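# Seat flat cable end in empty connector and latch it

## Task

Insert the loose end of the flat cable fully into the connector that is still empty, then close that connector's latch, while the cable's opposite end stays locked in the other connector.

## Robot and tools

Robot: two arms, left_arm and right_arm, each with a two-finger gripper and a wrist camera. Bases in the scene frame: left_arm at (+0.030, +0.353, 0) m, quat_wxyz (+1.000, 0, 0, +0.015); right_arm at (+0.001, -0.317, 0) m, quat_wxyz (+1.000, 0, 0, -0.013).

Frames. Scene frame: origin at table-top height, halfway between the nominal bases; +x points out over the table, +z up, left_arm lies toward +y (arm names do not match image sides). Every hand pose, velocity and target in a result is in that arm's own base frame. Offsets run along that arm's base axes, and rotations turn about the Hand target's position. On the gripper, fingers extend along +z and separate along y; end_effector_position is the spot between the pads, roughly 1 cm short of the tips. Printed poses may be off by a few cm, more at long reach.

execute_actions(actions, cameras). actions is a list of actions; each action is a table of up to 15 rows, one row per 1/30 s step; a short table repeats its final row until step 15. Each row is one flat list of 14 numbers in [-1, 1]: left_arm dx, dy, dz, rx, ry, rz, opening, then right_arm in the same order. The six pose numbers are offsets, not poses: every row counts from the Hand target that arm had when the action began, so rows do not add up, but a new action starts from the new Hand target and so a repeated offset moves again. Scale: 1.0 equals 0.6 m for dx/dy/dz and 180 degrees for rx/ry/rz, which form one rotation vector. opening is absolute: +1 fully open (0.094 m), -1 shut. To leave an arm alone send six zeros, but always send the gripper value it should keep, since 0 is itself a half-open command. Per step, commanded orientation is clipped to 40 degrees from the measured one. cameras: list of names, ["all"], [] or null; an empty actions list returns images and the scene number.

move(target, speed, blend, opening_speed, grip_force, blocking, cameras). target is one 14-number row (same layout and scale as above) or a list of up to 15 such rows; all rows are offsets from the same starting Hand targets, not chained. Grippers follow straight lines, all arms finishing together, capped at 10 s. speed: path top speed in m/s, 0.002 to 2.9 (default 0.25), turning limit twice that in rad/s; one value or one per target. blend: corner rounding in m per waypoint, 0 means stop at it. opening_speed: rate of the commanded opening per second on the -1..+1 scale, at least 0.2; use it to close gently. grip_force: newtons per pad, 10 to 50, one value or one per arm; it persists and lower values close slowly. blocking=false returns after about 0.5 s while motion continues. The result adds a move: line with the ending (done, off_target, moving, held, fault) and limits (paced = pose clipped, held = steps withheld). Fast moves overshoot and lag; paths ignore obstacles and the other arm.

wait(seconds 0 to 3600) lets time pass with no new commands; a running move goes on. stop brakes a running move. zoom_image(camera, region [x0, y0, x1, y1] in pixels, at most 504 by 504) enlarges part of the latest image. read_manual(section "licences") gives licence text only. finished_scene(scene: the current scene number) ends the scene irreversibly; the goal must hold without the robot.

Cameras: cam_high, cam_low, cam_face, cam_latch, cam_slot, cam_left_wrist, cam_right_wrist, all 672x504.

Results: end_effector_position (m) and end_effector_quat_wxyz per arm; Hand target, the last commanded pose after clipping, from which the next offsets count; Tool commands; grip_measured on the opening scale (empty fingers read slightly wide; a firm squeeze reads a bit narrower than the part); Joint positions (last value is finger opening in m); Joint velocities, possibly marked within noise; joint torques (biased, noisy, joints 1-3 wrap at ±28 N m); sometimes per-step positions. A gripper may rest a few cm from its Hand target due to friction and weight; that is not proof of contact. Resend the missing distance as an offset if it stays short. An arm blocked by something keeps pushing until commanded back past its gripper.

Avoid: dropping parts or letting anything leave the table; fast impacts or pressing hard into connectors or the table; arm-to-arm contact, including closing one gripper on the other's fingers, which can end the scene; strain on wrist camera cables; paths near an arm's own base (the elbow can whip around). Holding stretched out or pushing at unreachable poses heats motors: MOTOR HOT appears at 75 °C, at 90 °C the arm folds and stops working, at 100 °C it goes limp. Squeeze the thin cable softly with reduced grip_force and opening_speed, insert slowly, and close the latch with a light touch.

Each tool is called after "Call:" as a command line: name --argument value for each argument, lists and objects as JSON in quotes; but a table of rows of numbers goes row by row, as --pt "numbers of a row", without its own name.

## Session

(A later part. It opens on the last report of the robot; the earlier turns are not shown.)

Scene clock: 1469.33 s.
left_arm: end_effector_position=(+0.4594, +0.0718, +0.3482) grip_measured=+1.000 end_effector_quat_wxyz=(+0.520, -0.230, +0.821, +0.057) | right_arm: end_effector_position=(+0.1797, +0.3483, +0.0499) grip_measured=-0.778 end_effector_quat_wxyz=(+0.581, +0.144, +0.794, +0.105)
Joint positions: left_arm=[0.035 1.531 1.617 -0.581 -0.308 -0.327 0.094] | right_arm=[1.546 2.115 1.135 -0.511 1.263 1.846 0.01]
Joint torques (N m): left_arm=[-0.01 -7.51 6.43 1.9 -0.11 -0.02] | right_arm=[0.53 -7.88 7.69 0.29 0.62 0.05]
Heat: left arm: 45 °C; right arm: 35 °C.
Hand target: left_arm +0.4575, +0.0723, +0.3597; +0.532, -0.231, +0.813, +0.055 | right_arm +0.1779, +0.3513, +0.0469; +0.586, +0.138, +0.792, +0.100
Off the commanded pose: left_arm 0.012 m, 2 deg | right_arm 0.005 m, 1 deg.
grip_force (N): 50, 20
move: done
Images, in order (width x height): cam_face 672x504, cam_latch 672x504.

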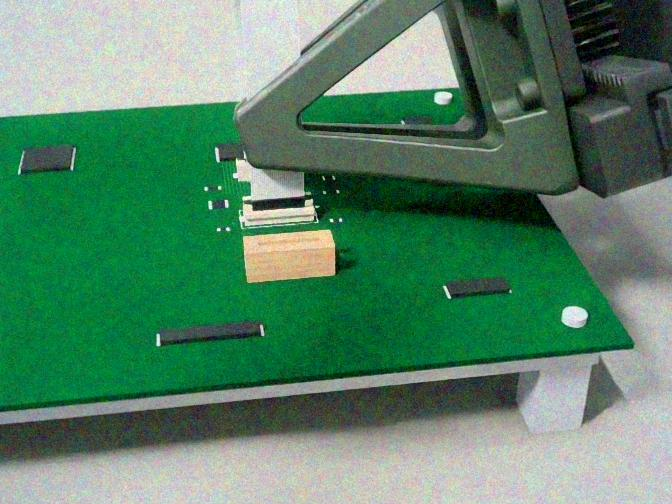

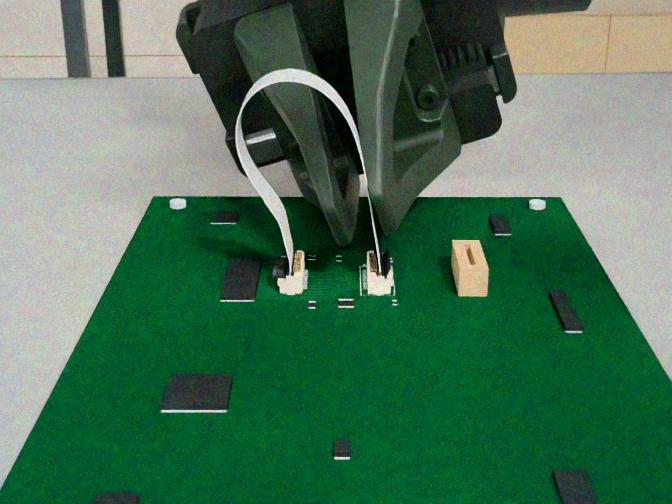

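Call:
move --target '[0,0,0,0,0,0,1, -0.003,-0.0015,-0.0083,0,0.009,0,-0.78]' --speed 0.03 --grip_force '[50,20]' --cameras '["cam_latch","cam_face","cam_slot"]'

Call:
zoom_image --camera "cam_latch" --region '[350, 215, 420, 285]'

Call:
zoom_image --camera "cam_face" --region '[230, 170, 330, 240]'

Call:
zoom_image --camera "cam_slot" --region '[335, 215, 475, 325]'

Scene clock: 1486.33 s.
left_arm: end_effector_position=(+0.4594, +0.0718, +0.3482) grip_measured=+1.000 end_effector_quat_wxyz=(+0.520, -0.230, +0.821, +0.057) | right_arm: end_effector_position=(+0.1795, +0.3478, +0.0495) grip_measured=-0.778 end_effector_quat_wxyz=(+0.580, +0.146, +0.794, +0.106)
Joint positions: left_arm=[0.035 1.531 1.617 -0.581 -0.308 -0.327 0.094] | right_arm=[1.546 2.115 1.135 -0.516 1.261 1.855 0.01]
Joint torques (N m): left_arm=[-0.02 -7.53 6.46 1.9 -0.11 -0.02] | right_arm=[0.53 -7.8 7.56 0.22 0.39 0.1]
Heat: left arm: 45 °C; right arm: 36 °C.
Hand target: left_arm +0.4575, +0.0723, +0.3597; +0.532, -0.231, +0.813, +0.055 | right_arm +0.1761, +0.3504, +0.0419; +0.575, +0.140, +0.800, +0.098
Off the commanded pose: left_arm 0.012 m, 2 deg | right_arm 0.009 m, 2 deg.
grip_force (N): 50, 20
move: done
Images, in order (width x height): cam_face 672x504, cam_latch 672x504, cam_slot 672x504.

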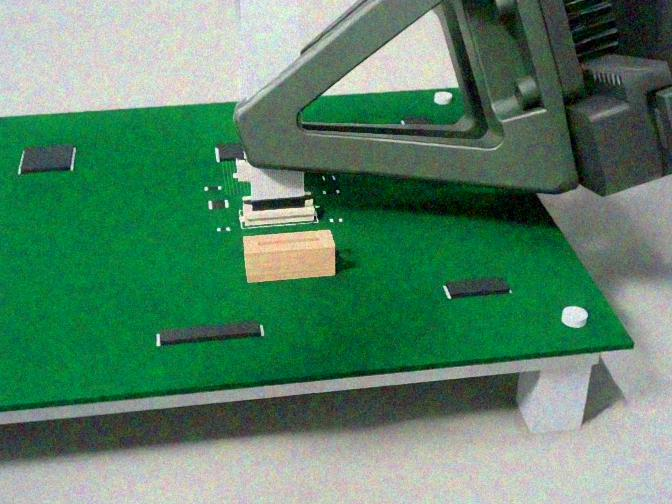

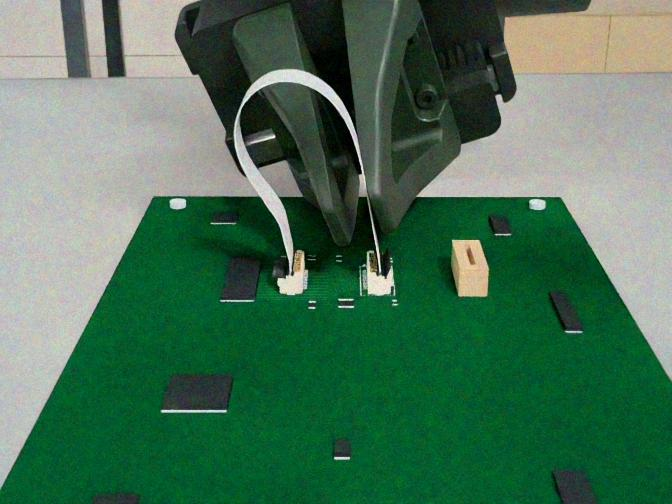

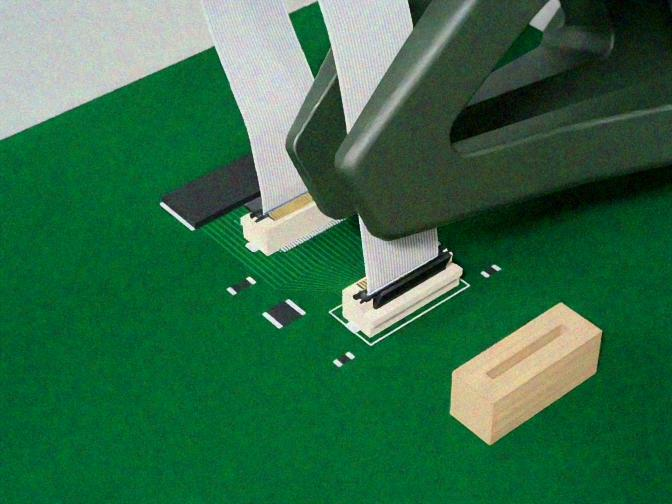

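Scaled by 7.200 from the camera's image (finer frame: 960x720).

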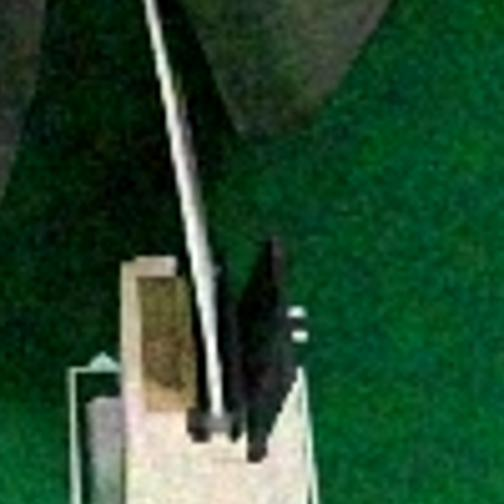

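Scaled by 5.040 from the camera's image (finer frame: 960x720).

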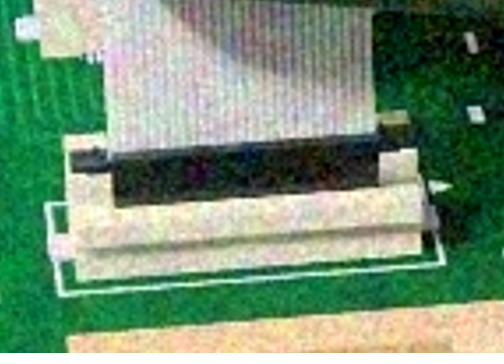

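Scaled by 3.600 from the camera's image (finer frame: 960x720).

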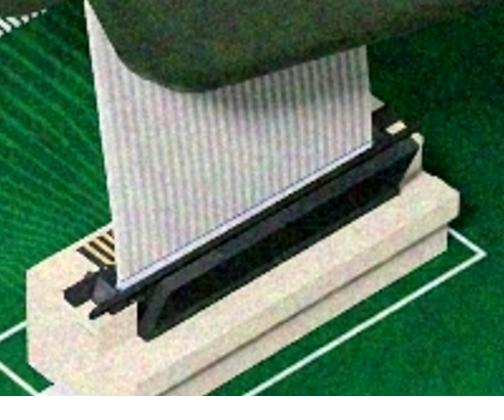

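Call:
move --target '[0,0,0,0,0,0,1, -0.003,-0.0022,-0.0083,0,0.009,-0.001,-0.78]' --speed 0.03 --grip_force '[50,20]' --cameras '["cam_latch","cam_face","cam_slot"]'

Call:
zoom_image --camera "cam_latch" --region '[350, 215, 420, 285]'

Call:
zoom_image --camera "cam_slot" --region '[335, 215, 475, 325]'

Scene clock: 1535.17 s.
left_arm: end_effector_position=(+0.4594, +0.0718, +0.3482) grip_measured=+1.000 end_effector_quat_wxyz=(+0.520, -0.230, +0.821, +0.057) | right_arm: end_effector_position=(+0.1788, +0.3477, +0.0485) grip_measured=-0.779 end_effector_quat_wxyz=(+0.575, +0.149, +0.798, +0.105)
Joint positions: left_arm=[0.035 1.531 1.617 -0.581 -0.308 -0.327 0.094] | right_arm=[1.546 2.115 1.142 -0.534 1.248 1.868 0.01]
Joint torques (N m): left_arm=[-0.01 -7.53 6.45 1.91 -0.11 -0.02] | right_arm=[0.72 -7.91 6.89 0.26 0.25 0.11]
Heat: left arm: 45 °C; right arm: 37 °C.
Hand target: left_arm +0.4575, +0.0723, +0.3597; +0.532, -0.231, +0.813, +0.055 | right_arm +0.1743, +0.3489, +0.0369; +0.564, +0.142, +0.808, +0.095
Off the commanded pose: left_arm 0.012 m, 2 deg | right_arm 0.012 m, 2 deg.
grip_force (N): 50, 20
move: off_target (right_arm)
Images, in order (width x height): cam_face 672x504, cam_latch 672x504, cam_slot 672x504.

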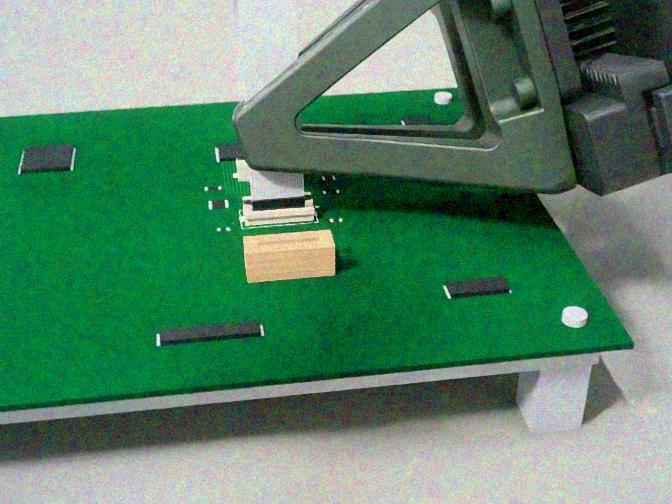

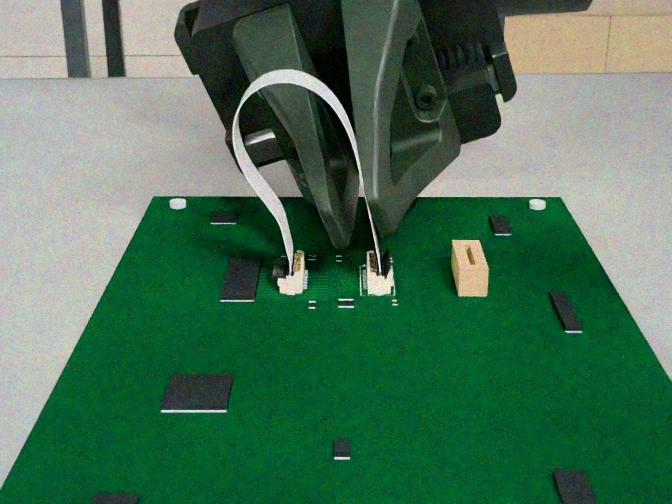

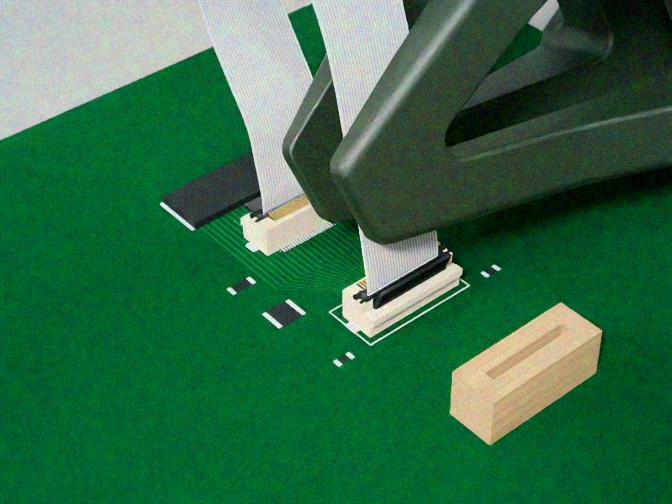

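Scaled by 7.200 from the camera's image (finer frame: 960x720).

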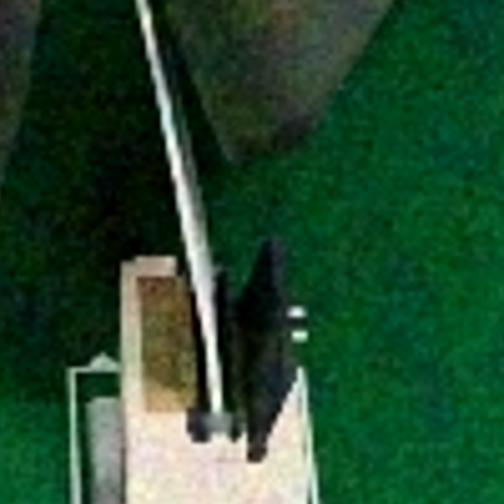

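Scaled by 3.600 from the camera's image (finer frame: 960x720).

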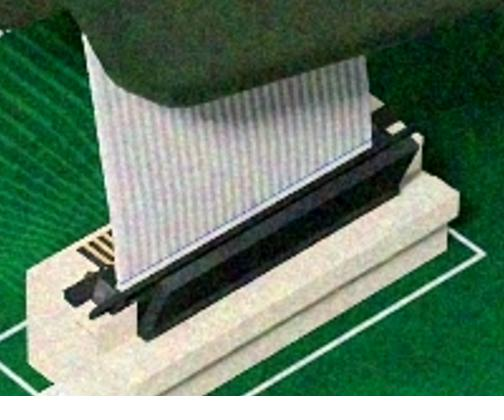

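Call:
move --target '[0,0,0,0,0,0,1, -0.003,-0.003,-0.007,0,0.008,-0.001,-0.78]' --speed 0.03 --grip_force '[50,20]' --cameras '["cam_latch","cam_face","cam_slot"]'

Call:
zoom_image --camera "cam_latch" --region '[350, 215, 420, 285]'

Call:
zoom_image --camera "cam_slot" --region '[335, 215, 475, 325]'

Scene clock: 1559.70 s.
left_arm: end_effector_position=(+0.4594, +0.0718, +0.3482) grip_measured=+1.000 end_effector_quat_wxyz=(+0.520, -0.230, +0.821, +0.057) | right_arm: end_effector_position=(+0.1782, +0.3475, +0.0481) grip_measured=-0.779 end_effector_quat_wxyz=(+0.574, +0.151, +0.798, +0.106)
Joint positions: left_arm=[0.035 1.531 1.617 -0.581 -0.308 -0.327 0.094] | right_arm=[1.547 2.115 1.142 -0.538 1.246 1.878 0.01]
Joint torques (N m): left_arm=[0.01 -7.51 6.46 1.9 -0.11 -0.02] | right_arm=[0.46 -8.28 6.43 0.19 0.01 0.14]
Heat: left arm: 45 °C; right arm: 37 °C.
Hand target: left_arm +0.4575, +0.0723, +0.3597; +0.532, -0.231, +0.813, +0.055 | right_arm +0.1726, +0.3472, +0.0328; +0.554, +0.145, +0.815, +0.092
Off the commanded pose: left_arm 0.012 m, 2 deg | right_arm 0.016 m, 3 deg.
grip_force (N): 50, 20
move: off_target (right_arm)
Images, in order (width x height): cam_face 672x504, cam_latch 672x504, cam_slot 672x504.

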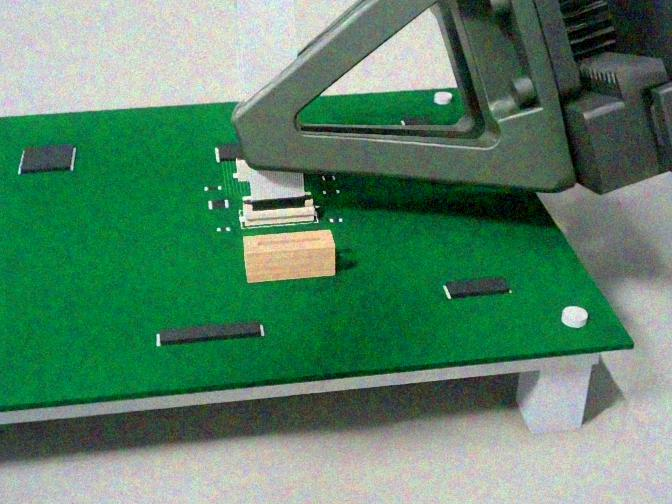

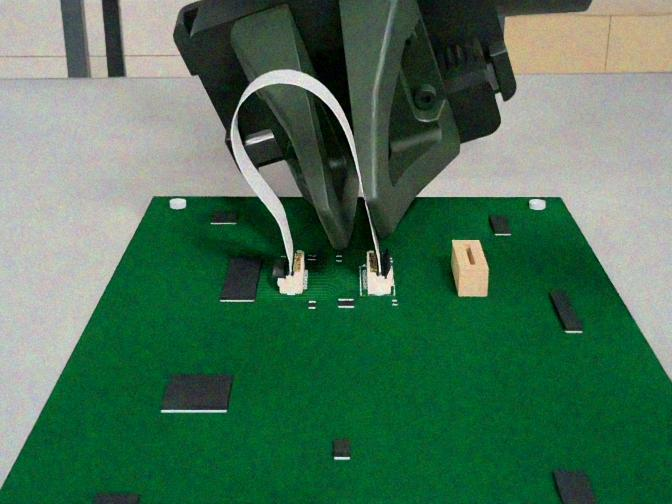

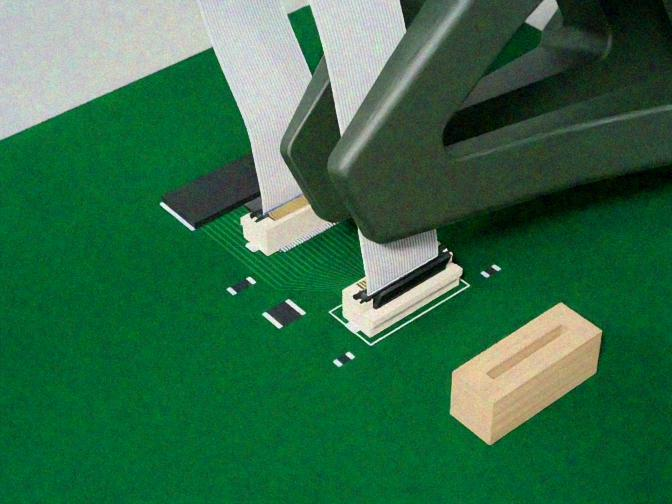

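Scaled by 7.200 from the camera's image (finer frame: 960x720).

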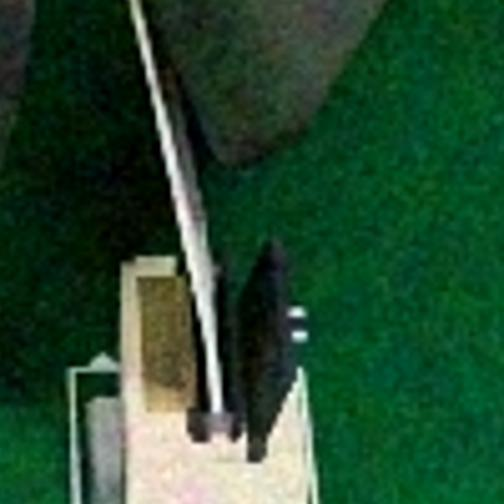

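Scaled by 3.600 from the camera's image (finer frame: 960x720).

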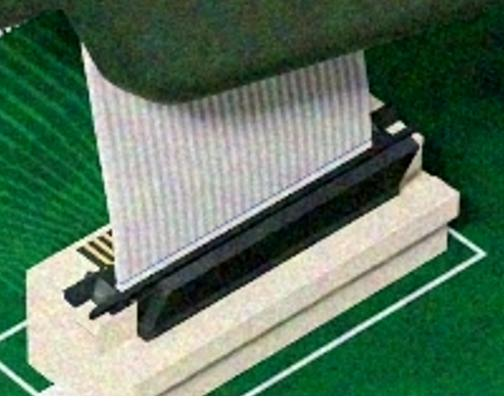

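Call:
move --target '[0,0,0,0,0,0,1, 0.006,0.002,0.025,0,-0.025,0,-0.65]' --speed 0.03 --opening_speed 0.3 --grip_force '[50,20]' --cameras '["cam_latch","cam_face","cam_slot"]'

Call:
zoom_image --camera "cam_latch" --region '[330, 190, 430, 300]'

Scene clock: 1590.73 s.
left_arm: end_effector_position=(+0.4594, +0.0718, +0.3482) grip_measured=+1.000 end_effector_quat_wxyz=(+0.520, -0.230, +0.821, +0.057) | right_arm: end_effector_position=(+0.1774, +0.3478, +0.0503) grip_measured=-0.652 end_effector_quat_wxyz=(+0.577, +0.149, +0.796, +0.106)
Joint positions: left_arm=[0.035 1.531 1.617 -0.581 -0.308 -0.327 0.094] | right_arm=[1.551 2.115 1.147 -0.55 1.254 1.883 0.016]
Joint torques (N m): left_arm=[0.01 -7.53 6.46 1.9 -0.11 -0.02] | right_arm=[0.43 -8.09 6.94 0.21 0.68 0.07]
Heat: left arm: 45 °C; right arm: 37 °C.
Hand target: left_arm +0.4575, +0.0723, +0.3597; +0.532, -0.231, +0.813, +0.055 | right_arm +0.1761, +0.3484, +0.0477; +0.586, +0.141, +0.792, +0.098
Off the commanded pose: left_arm 0.012 m, 2 deg | right_arm 0.003 m, 2 deg.
grip_force (N): 50, 20
move: done
Images, in order (width x height): cam_face 672x504, cam_latch 672x504, cam_slot 672x504.

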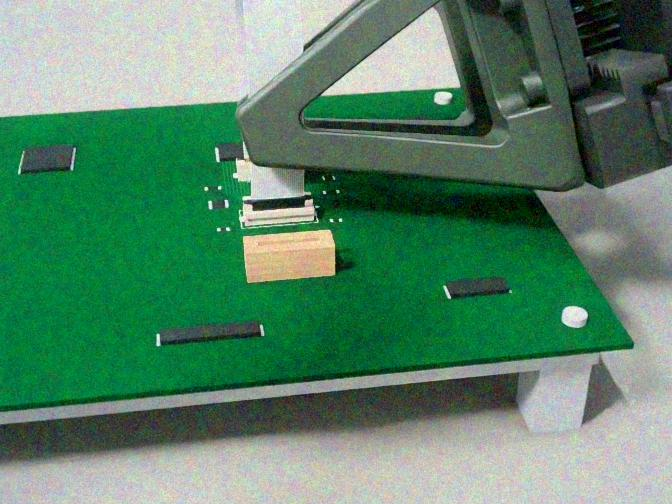

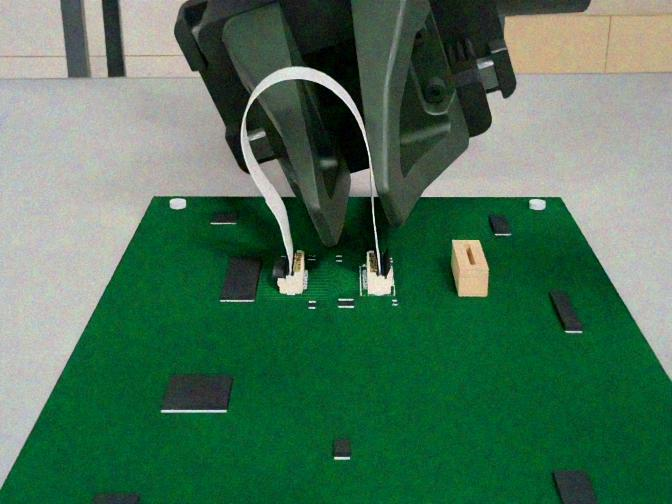

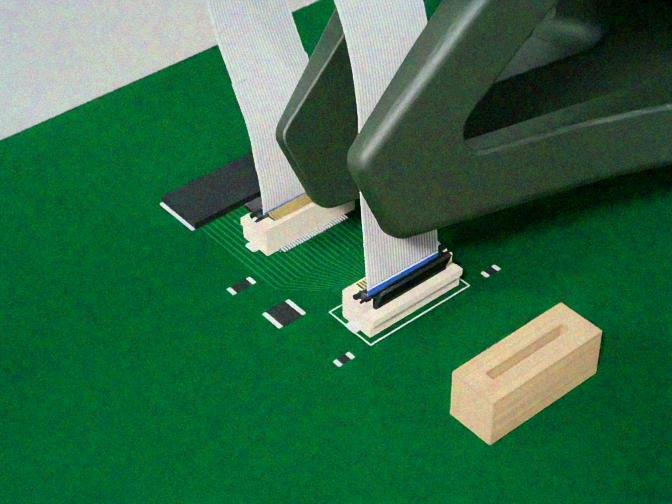

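Scaled by 4.582 from the camera's image (finer frame: 960x720).

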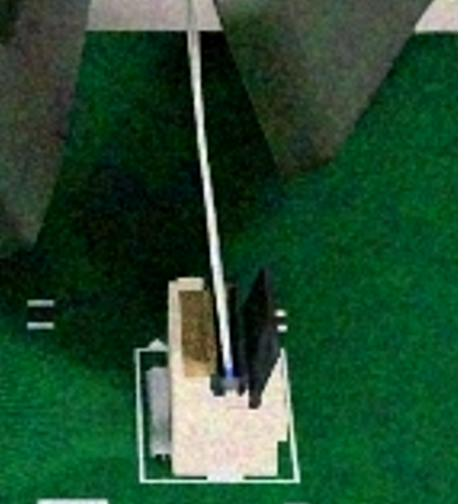

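Call:
zoom_image --camera "cam_slot" --region '[335, 225, 475, 325]'

Call:
zoom_image --camera "cam_face" --region '[230, 170, 330, 240]'

Scaled by 3.600 from the camera's image (finer frame: 960x720).

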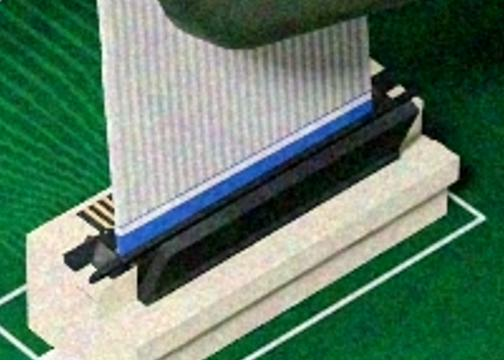

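Scaled by 5.040 from the camera's image (finer frame: 960x720).

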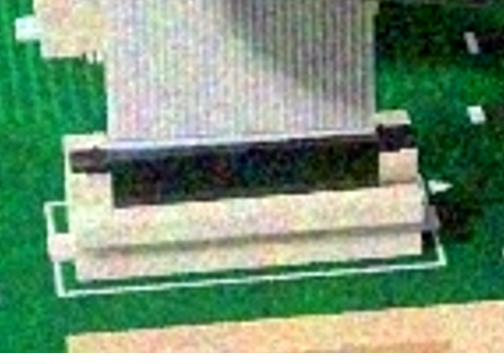

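Call:
move --target '[0,0,0,0,0,0,1, 0,0,0,-0.0899,0,0.0289,-0.65]' --speed 0.03 --grip_force '[50,20]' --cameras '["cam_latch","cam_face","cam_slot"]'

Call:
zoom_image --camera "cam_latch" --region '[330, 190, 430, 300]'

Call:
zoom_image --camera "cam_slot" --region '[335, 225, 475, 325]'

Scene clock: 1656.27 s.
left_arm: end_effector_position=(+0.4594, +0.0718, +0.3482) grip_measured=+1.000 end_effector_quat_wxyz=(+0.520, -0.230, +0.821, +0.057) | right_arm: end_effector_position=(+0.1774, +0.3478, +0.0503) grip_measured=-0.652 end_effector_quat_wxyz=(+0.587, +0.032, +0.809, +0.021)
Joint positions: left_arm=[0.035 1.531 1.617 -0.581 -0.308 -0.327 0.094] | right_arm=[1.551 2.115 1.147 -0.551 1.254 1.592 0.016]
Joint torques (N m): left_arm=[-0.01 -7.51 6.46 1.9 -0.11 -0.02] | right_arm=[0.59 -8.32 6.38 0.34 0.68 -0.09]
Heat: left arm: 45 °C; right arm: 37 °C.
Hand target: left_arm +0.4575, +0.0723, +0.3597; +0.532, -0.231, +0.813, +0.055 | right_arm +0.1761, +0.3484, +0.0477; +0.594, +0.021, +0.804, +0.012
Off the commanded pose: left_arm 0.012 m, 2 deg | right_arm 0.003 m, 2 deg.
grip_force (N): 50, 20
move: done
Images, in order (width x height): cam_face 672x504, cam_latch 672x504, cam_slot 672x504.

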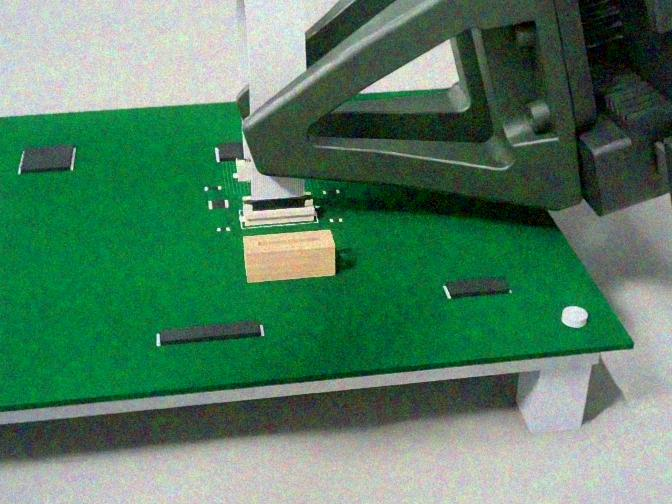

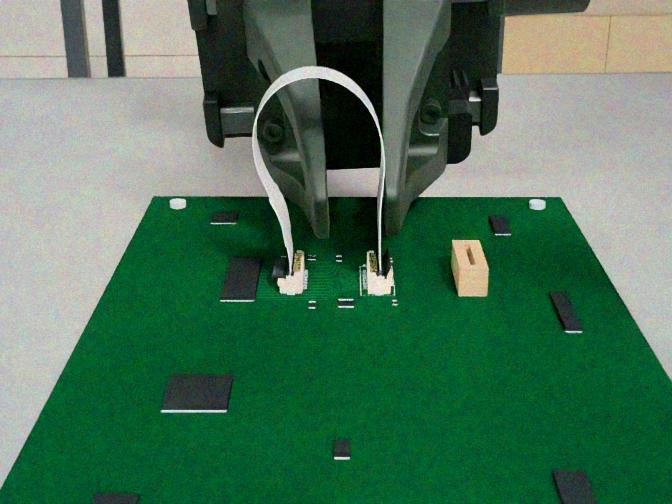

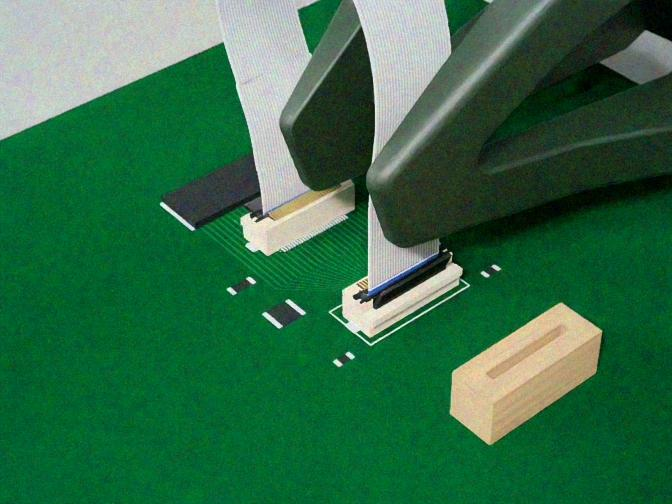

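Scaled by 4.582 from the camera's image (finer frame: 960x720).

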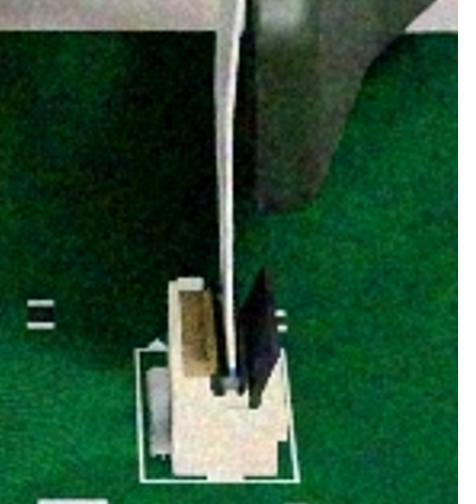

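Scaled by 3.600 from the camera's image (finer frame: 960x720).

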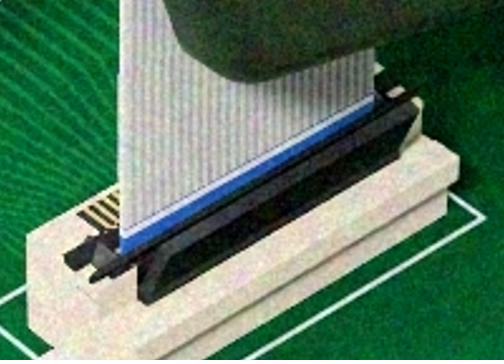

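Call:
move --target '[0,0,0,0,0,0,1, 0,0.015,0.001,-0.010,0,0.008,-0.65]' --speed 0.03 --grip_force '[50,20]' --cameras '["cam_latch"]'

Call:
zoom_image --camera "cam_latch" --region '[330, 190, 430, 300]'

Scene clock: 1672.33 s.
left_arm: end_effector_position=(+0.4594, +0.0718, +0.3482) grip_measured=+1.000 end_effector_quat_wxyz=(+0.520, -0.230, +0.821, +0.057) | right_arm: end_effector_position=(+0.1775, +0.3490, +0.0479) grip_measured=-0.652 end_effector_quat_wxyz=(+0.587, +0.002, +0.810, +0.001)
Joint positions: left_arm=[0.035 1.531 1.617 -0.581 -0.308 -0.327 0.094] | right_arm=[1.551 2.123 1.147 -0.537 1.254 1.513 0.016]
Joint torques (N m): left_arm=[0.01 -7.51 6.46 1.91 -0.11 -0.02] | right_arm=[0.5 -8.23 8.02 0.58 0.71 -0.02]
Heat: left arm: 45 °C; right arm: 37 °C.
Hand target: left_arm +0.4575, +0.0723, +0.3597; +0.532, -0.231, +0.813, +0.055 | right_arm +0.1761, +0.3574, +0.0483; +0.595, +0.002, +0.804, +0.007
Off the commanded pose: left_arm 0.012 m, 2 deg | right_arm 0.009 m, 1 deg.
grip_force (N): 50, 20
move: done

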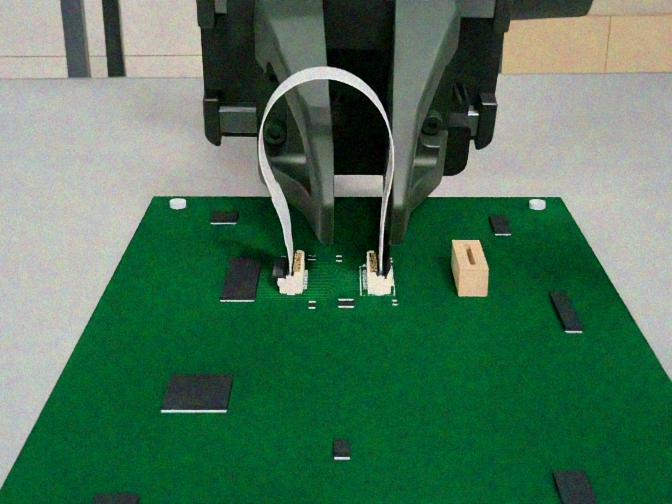

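Scaled by 4.582 from the camera's image (finer frame: 960x720).

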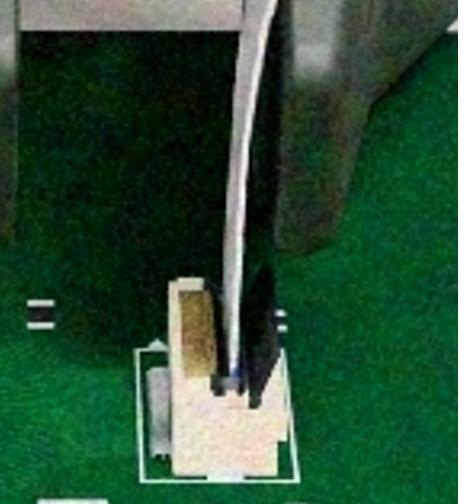

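Call:
move --target '[0,0,0,0,0,0,1, 0,0.0075,0.005,0,-0.004,0.0035,-0.65]' --speed 0.03 --grip_force '[50,20]' --cameras '["cam_latch"]'

Call:
zoom_image --camera "cam_latch" --region '[330, 190, 430, 300]'

Scene clock: 1686.30 s.
left_arm: end_effector_position=(+0.4594, +0.0718, +0.3482) grip_measured=+1.000 end_effector_quat_wxyz=(+0.520, -0.230, +0.821, +0.057) | right_arm: end_effector_position=(+0.1769, +0.3531, +0.0494) grip_measured=-0.652 end_effector_quat_wxyz=(+0.590, -0.004, +0.807, +0.003)
Joint positions: left_arm=[0.035 1.531 1.617 -0.581 -0.308 -0.327 0.094] | right_arm=[1.554 2.123 1.147 -0.508 1.262 1.479 0.016]
Joint torques (N m): left_arm=[-0.02 -7.53 6.46 1.9 -0.11 -0.02] | right_arm=[0.46 -8.42 8.49 0.67 0.74 -0.01]
Heat: left arm: 45 °C; right arm: 36 °C.
Hand target: left_arm +0.4575, +0.0723, +0.3597; +0.532, -0.231, +0.813, +0.055 | right_arm +0.1761, +0.3619, +0.0514; +0.600, -0.003, +0.800, +0.010
Off the commanded pose: left_arm 0.012 m, 2 deg | right_arm 0.009 m, 2 deg.
grip_force (N): 50, 20
move: done

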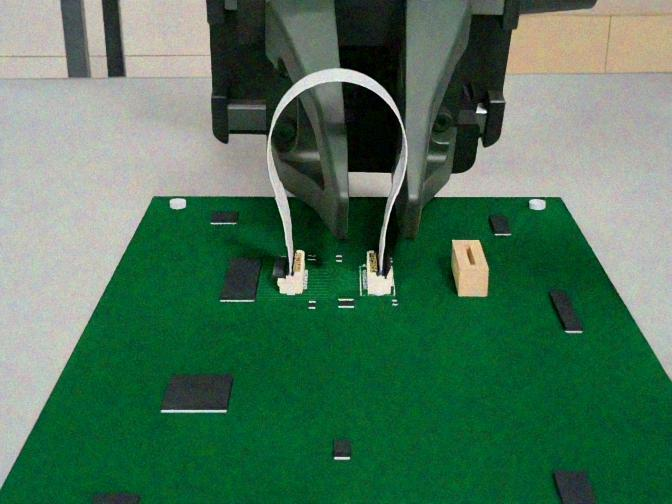

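Scaled by 4.582 from the camera's image (finer frame: 960x720).

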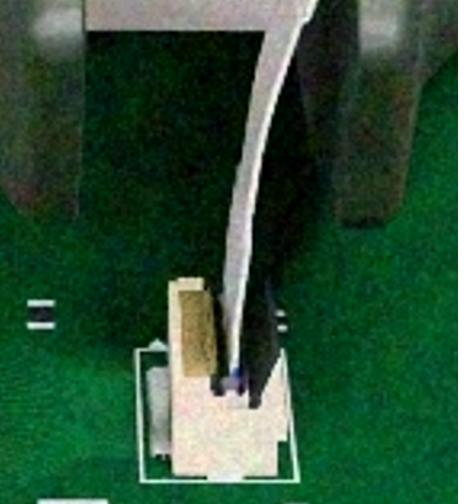

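Call:
execute_actions --actions '[]' --cameras '["cam_face","cam_latch","cam_slot","cam_right_wrist"]'

Call:
zoom_image --camera "cam_latch" --region '[330, 190, 430, 300]'

Call:
zoom_image --camera "cam_slot" --region '[335, 225, 475, 325]'

Call:
zoom_image --camera "cam_face" --region '[230, 170, 330, 240]'

Scene clock: 1723.70 s.
left_arm: end_effector_position=(+0.4594, +0.0718, +0.3482) grip_measured=+1.000 end_effector_quat_wxyz=(+0.520, -0.230, +0.821, +0.057) | right_arm: end_effector_position=(+0.1769, +0.3532, +0.0494) grip_measured=-0.652 end_effector_quat_wxyz=(+0.590, -0.004, +0.807, +0.003)
Joint positions: left_arm=[0.035 1.531 1.617 -0.581 -0.308 -0.327 0.094] | right_arm=[1.554 2.123 1.147 -0.507 1.262 1.479 0.016]
Joint velocities: within noise
Joint torques (N m): left_arm=[-0.01 -7.53 6.46 1.9 -0.11 -0.02] | right_arm=[0.47 -8.38 8.13 0.64 0.75 -0.01]
Heat: left arm: 45 °C; right arm: 36 °C.
Hand target: left_arm +0.4575, +0.0723, +0.3597; +0.532, -0.231, +0.813, +0.055 | right_arm +0.1761, +0.3619, +0.0514; +0.600, -0.003, +0.800, +0.010
Tool commands: left_gripper/opening=+1.0 right_gripper/opening=-0.65
Off the commanded pose: left_arm 0.012 m, 2 deg | right_arm 0.009 m, 2 deg.
grip_force (N): 50, 20
Images, in order (width x height): cam_face 672x504, cam_latch 672x504, cam_slot 672x504, cam_right_wrist 672x504.

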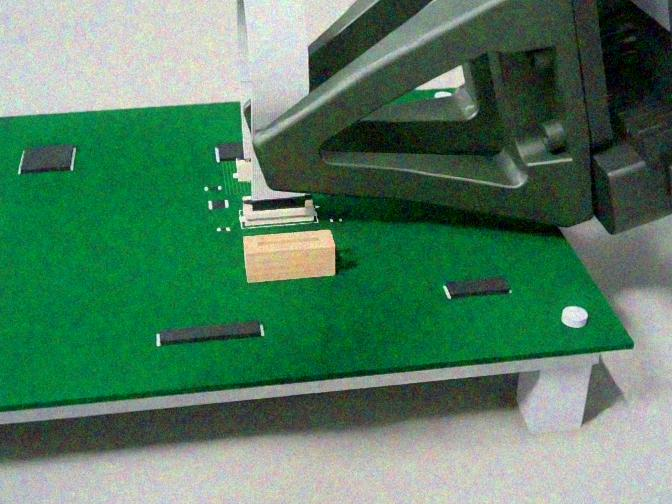

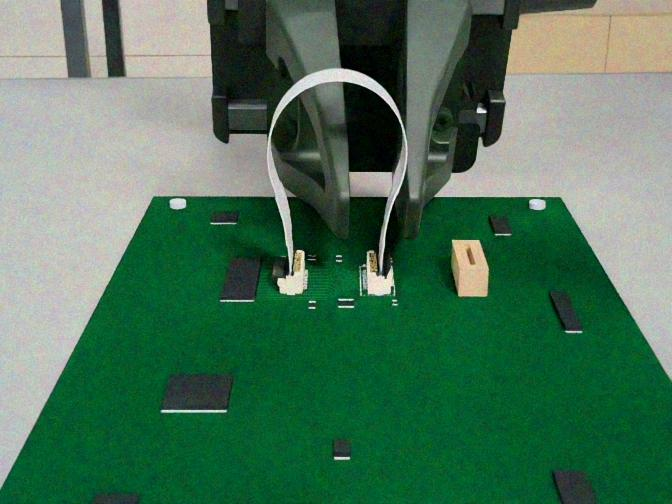

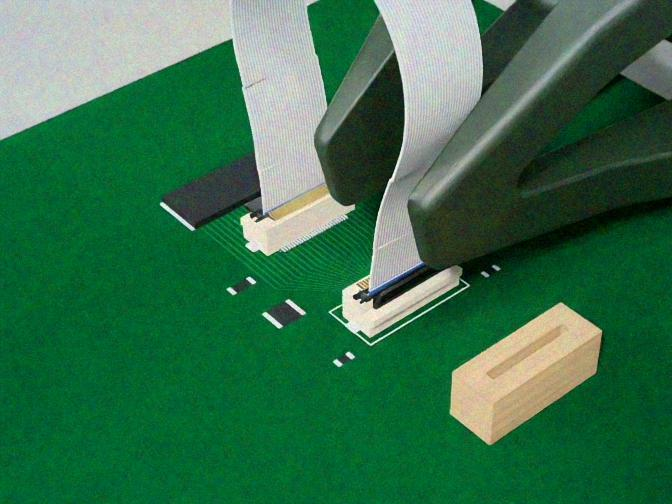

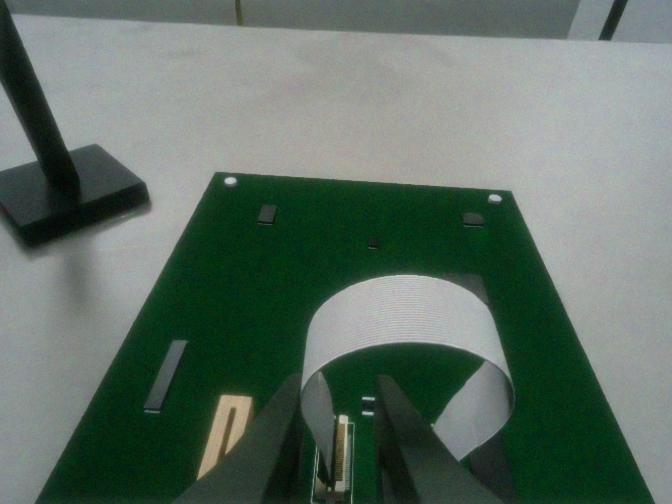

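Scaled by 4.582 from the camera's image (finer frame: 960x720).

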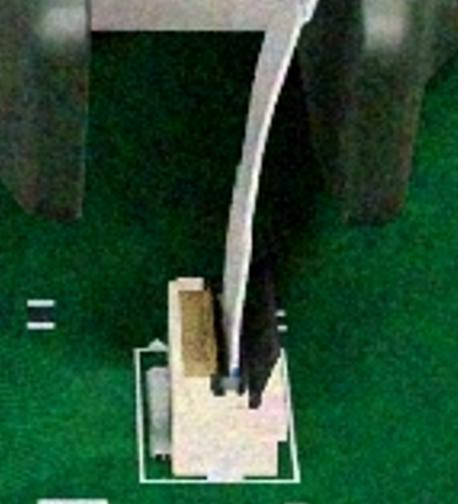

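Scaled by 3.600 from the camera's image (finer frame: 960x720).

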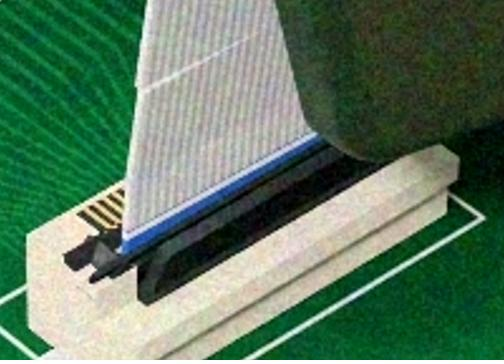

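Scaled by 5.040 from the camera's image (finer frame: 960x720).

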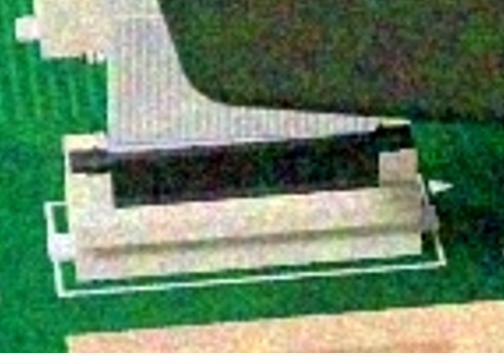

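Call:
move --target '[0,0,0,0,0,0,1, 0,0.0033,0,0,0,0.0016,-0.65]' --speed 0.02 --cameras '["cam_latch"]'

Call:
zoom_image --camera "cam_latch" --region '[330, 190, 430, 300]'

Scene clock: 1735.63 s.
left_arm: end_effector_position=(+0.4594, +0.0718, +0.3482) grip_measured=+1.000 end_effector_quat_wxyz=(+0.520, -0.230, +0.821, +0.057) | right_arm: end_effector_position=(+0.1769, +0.3557, +0.0497) grip_measured=-0.652 end_effector_quat_wxyz=(+0.590, -0.006, +0.807, +0.006)
Joint positions: left_arm=[0.035 1.531 1.617 -0.581 -0.308 -0.327 0.094] | right_arm=[1.554 2.123 1.147 -0.487 1.262 1.46 0.016]
Joint torques (N m): left_arm=[0.01 -7.51 6.46 1.9 -0.11 -0.02] | right_arm=[0.43 -8.47 8.27 0.65 0.74 -0.02]
Heat: left arm: 45 °C; right arm: 36 °C.
Hand target: left_arm +0.4575, +0.0723, +0.3597; +0.532, -0.231, +0.813, +0.055 | right_arm +0.1761, +0.3639, +0.0514; +0.600, -0.005, +0.800, +0.011
Off the commanded pose: left_arm 0.012 m, 2 deg | right_arm 0.008 m, 1 deg.
grip_force (N): 50, 20
move: done

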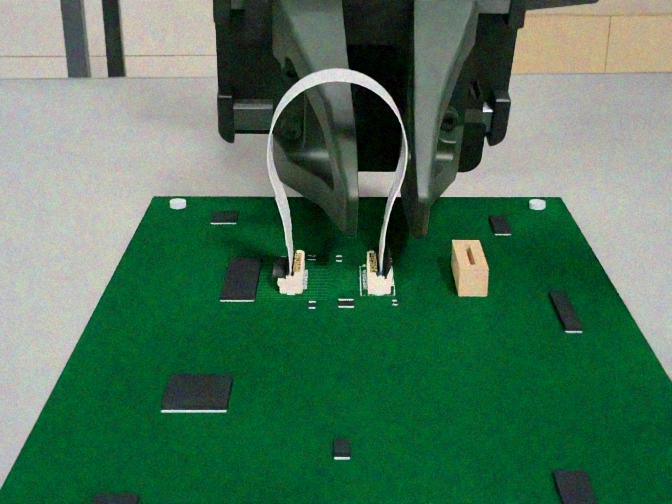

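Scaled by 4.582 from the camera's image (finer frame: 960x720).

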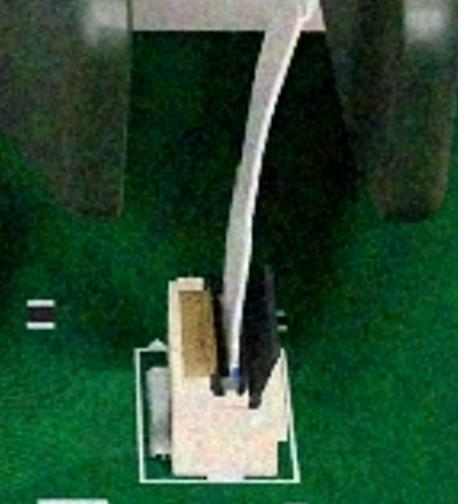

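Call:
move --target '[0,0,0,0,0,0,1, 0,-0.0115,0,0,0,-0.0054,-0.65]' --speed 0.02 --cameras '["cam_latch"]'

Call:
zoom_image --camera "cam_latch" --region '[330, 190, 430, 300]'

Scene clock: 1748.67 s.
left_arm: end_effector_position=(+0.4594, +0.0718, +0.3482) grip_measured=+1.000 end_effector_quat_wxyz=(+0.520, -0.230, +0.821, +0.057) | right_arm: end_effector_position=(+0.1769, +0.3539, +0.0497) grip_measured=-0.652 end_effector_quat_wxyz=(+0.591, +0.003, +0.807, +0.010)
Joint positions: left_arm=[0.035 1.531 1.617 -0.581 -0.308 -0.327 0.094] | right_arm=[1.554 2.123 1.147 -0.501 1.263 1.493 0.016]
Joint torques (N m): left_arm=[-0.01 -7.53 6.48 1.9 -0.11 -0.02] | right_arm=[0.5 -8.9 7.79 0.35 0.77 0.07]
Heat: left arm: 45 °C; right arm: 36 °C.
Hand target: left_arm +0.4575, +0.0723, +0.3597; +0.532, -0.231, +0.813, +0.055 | right_arm +0.1761, +0.3570, +0.0514; +0.600, +0.002, +0.800, +0.006
Off the commanded pose: left_arm 0.012 m, 2 deg | right_arm 0.004 m, 1 deg.
grip_force (N): 50, 20
move: done

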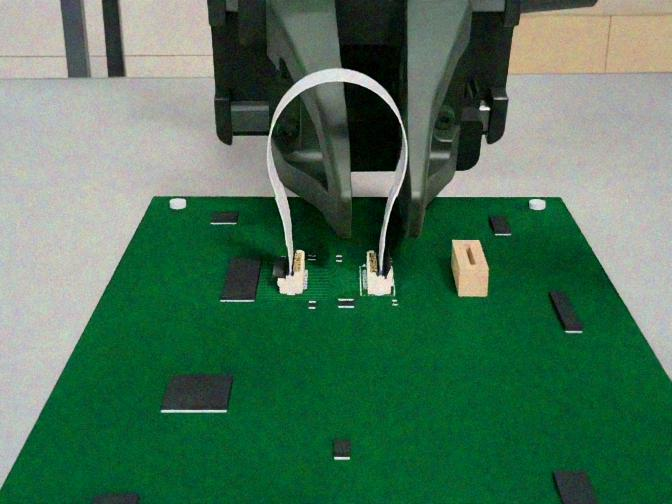

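Scaled by 4.582 from the camera's image (finer frame: 960x720).

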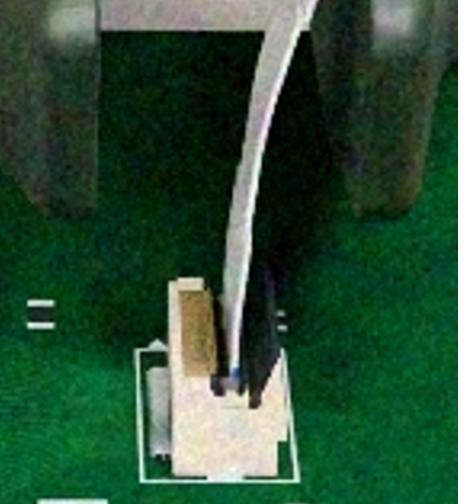

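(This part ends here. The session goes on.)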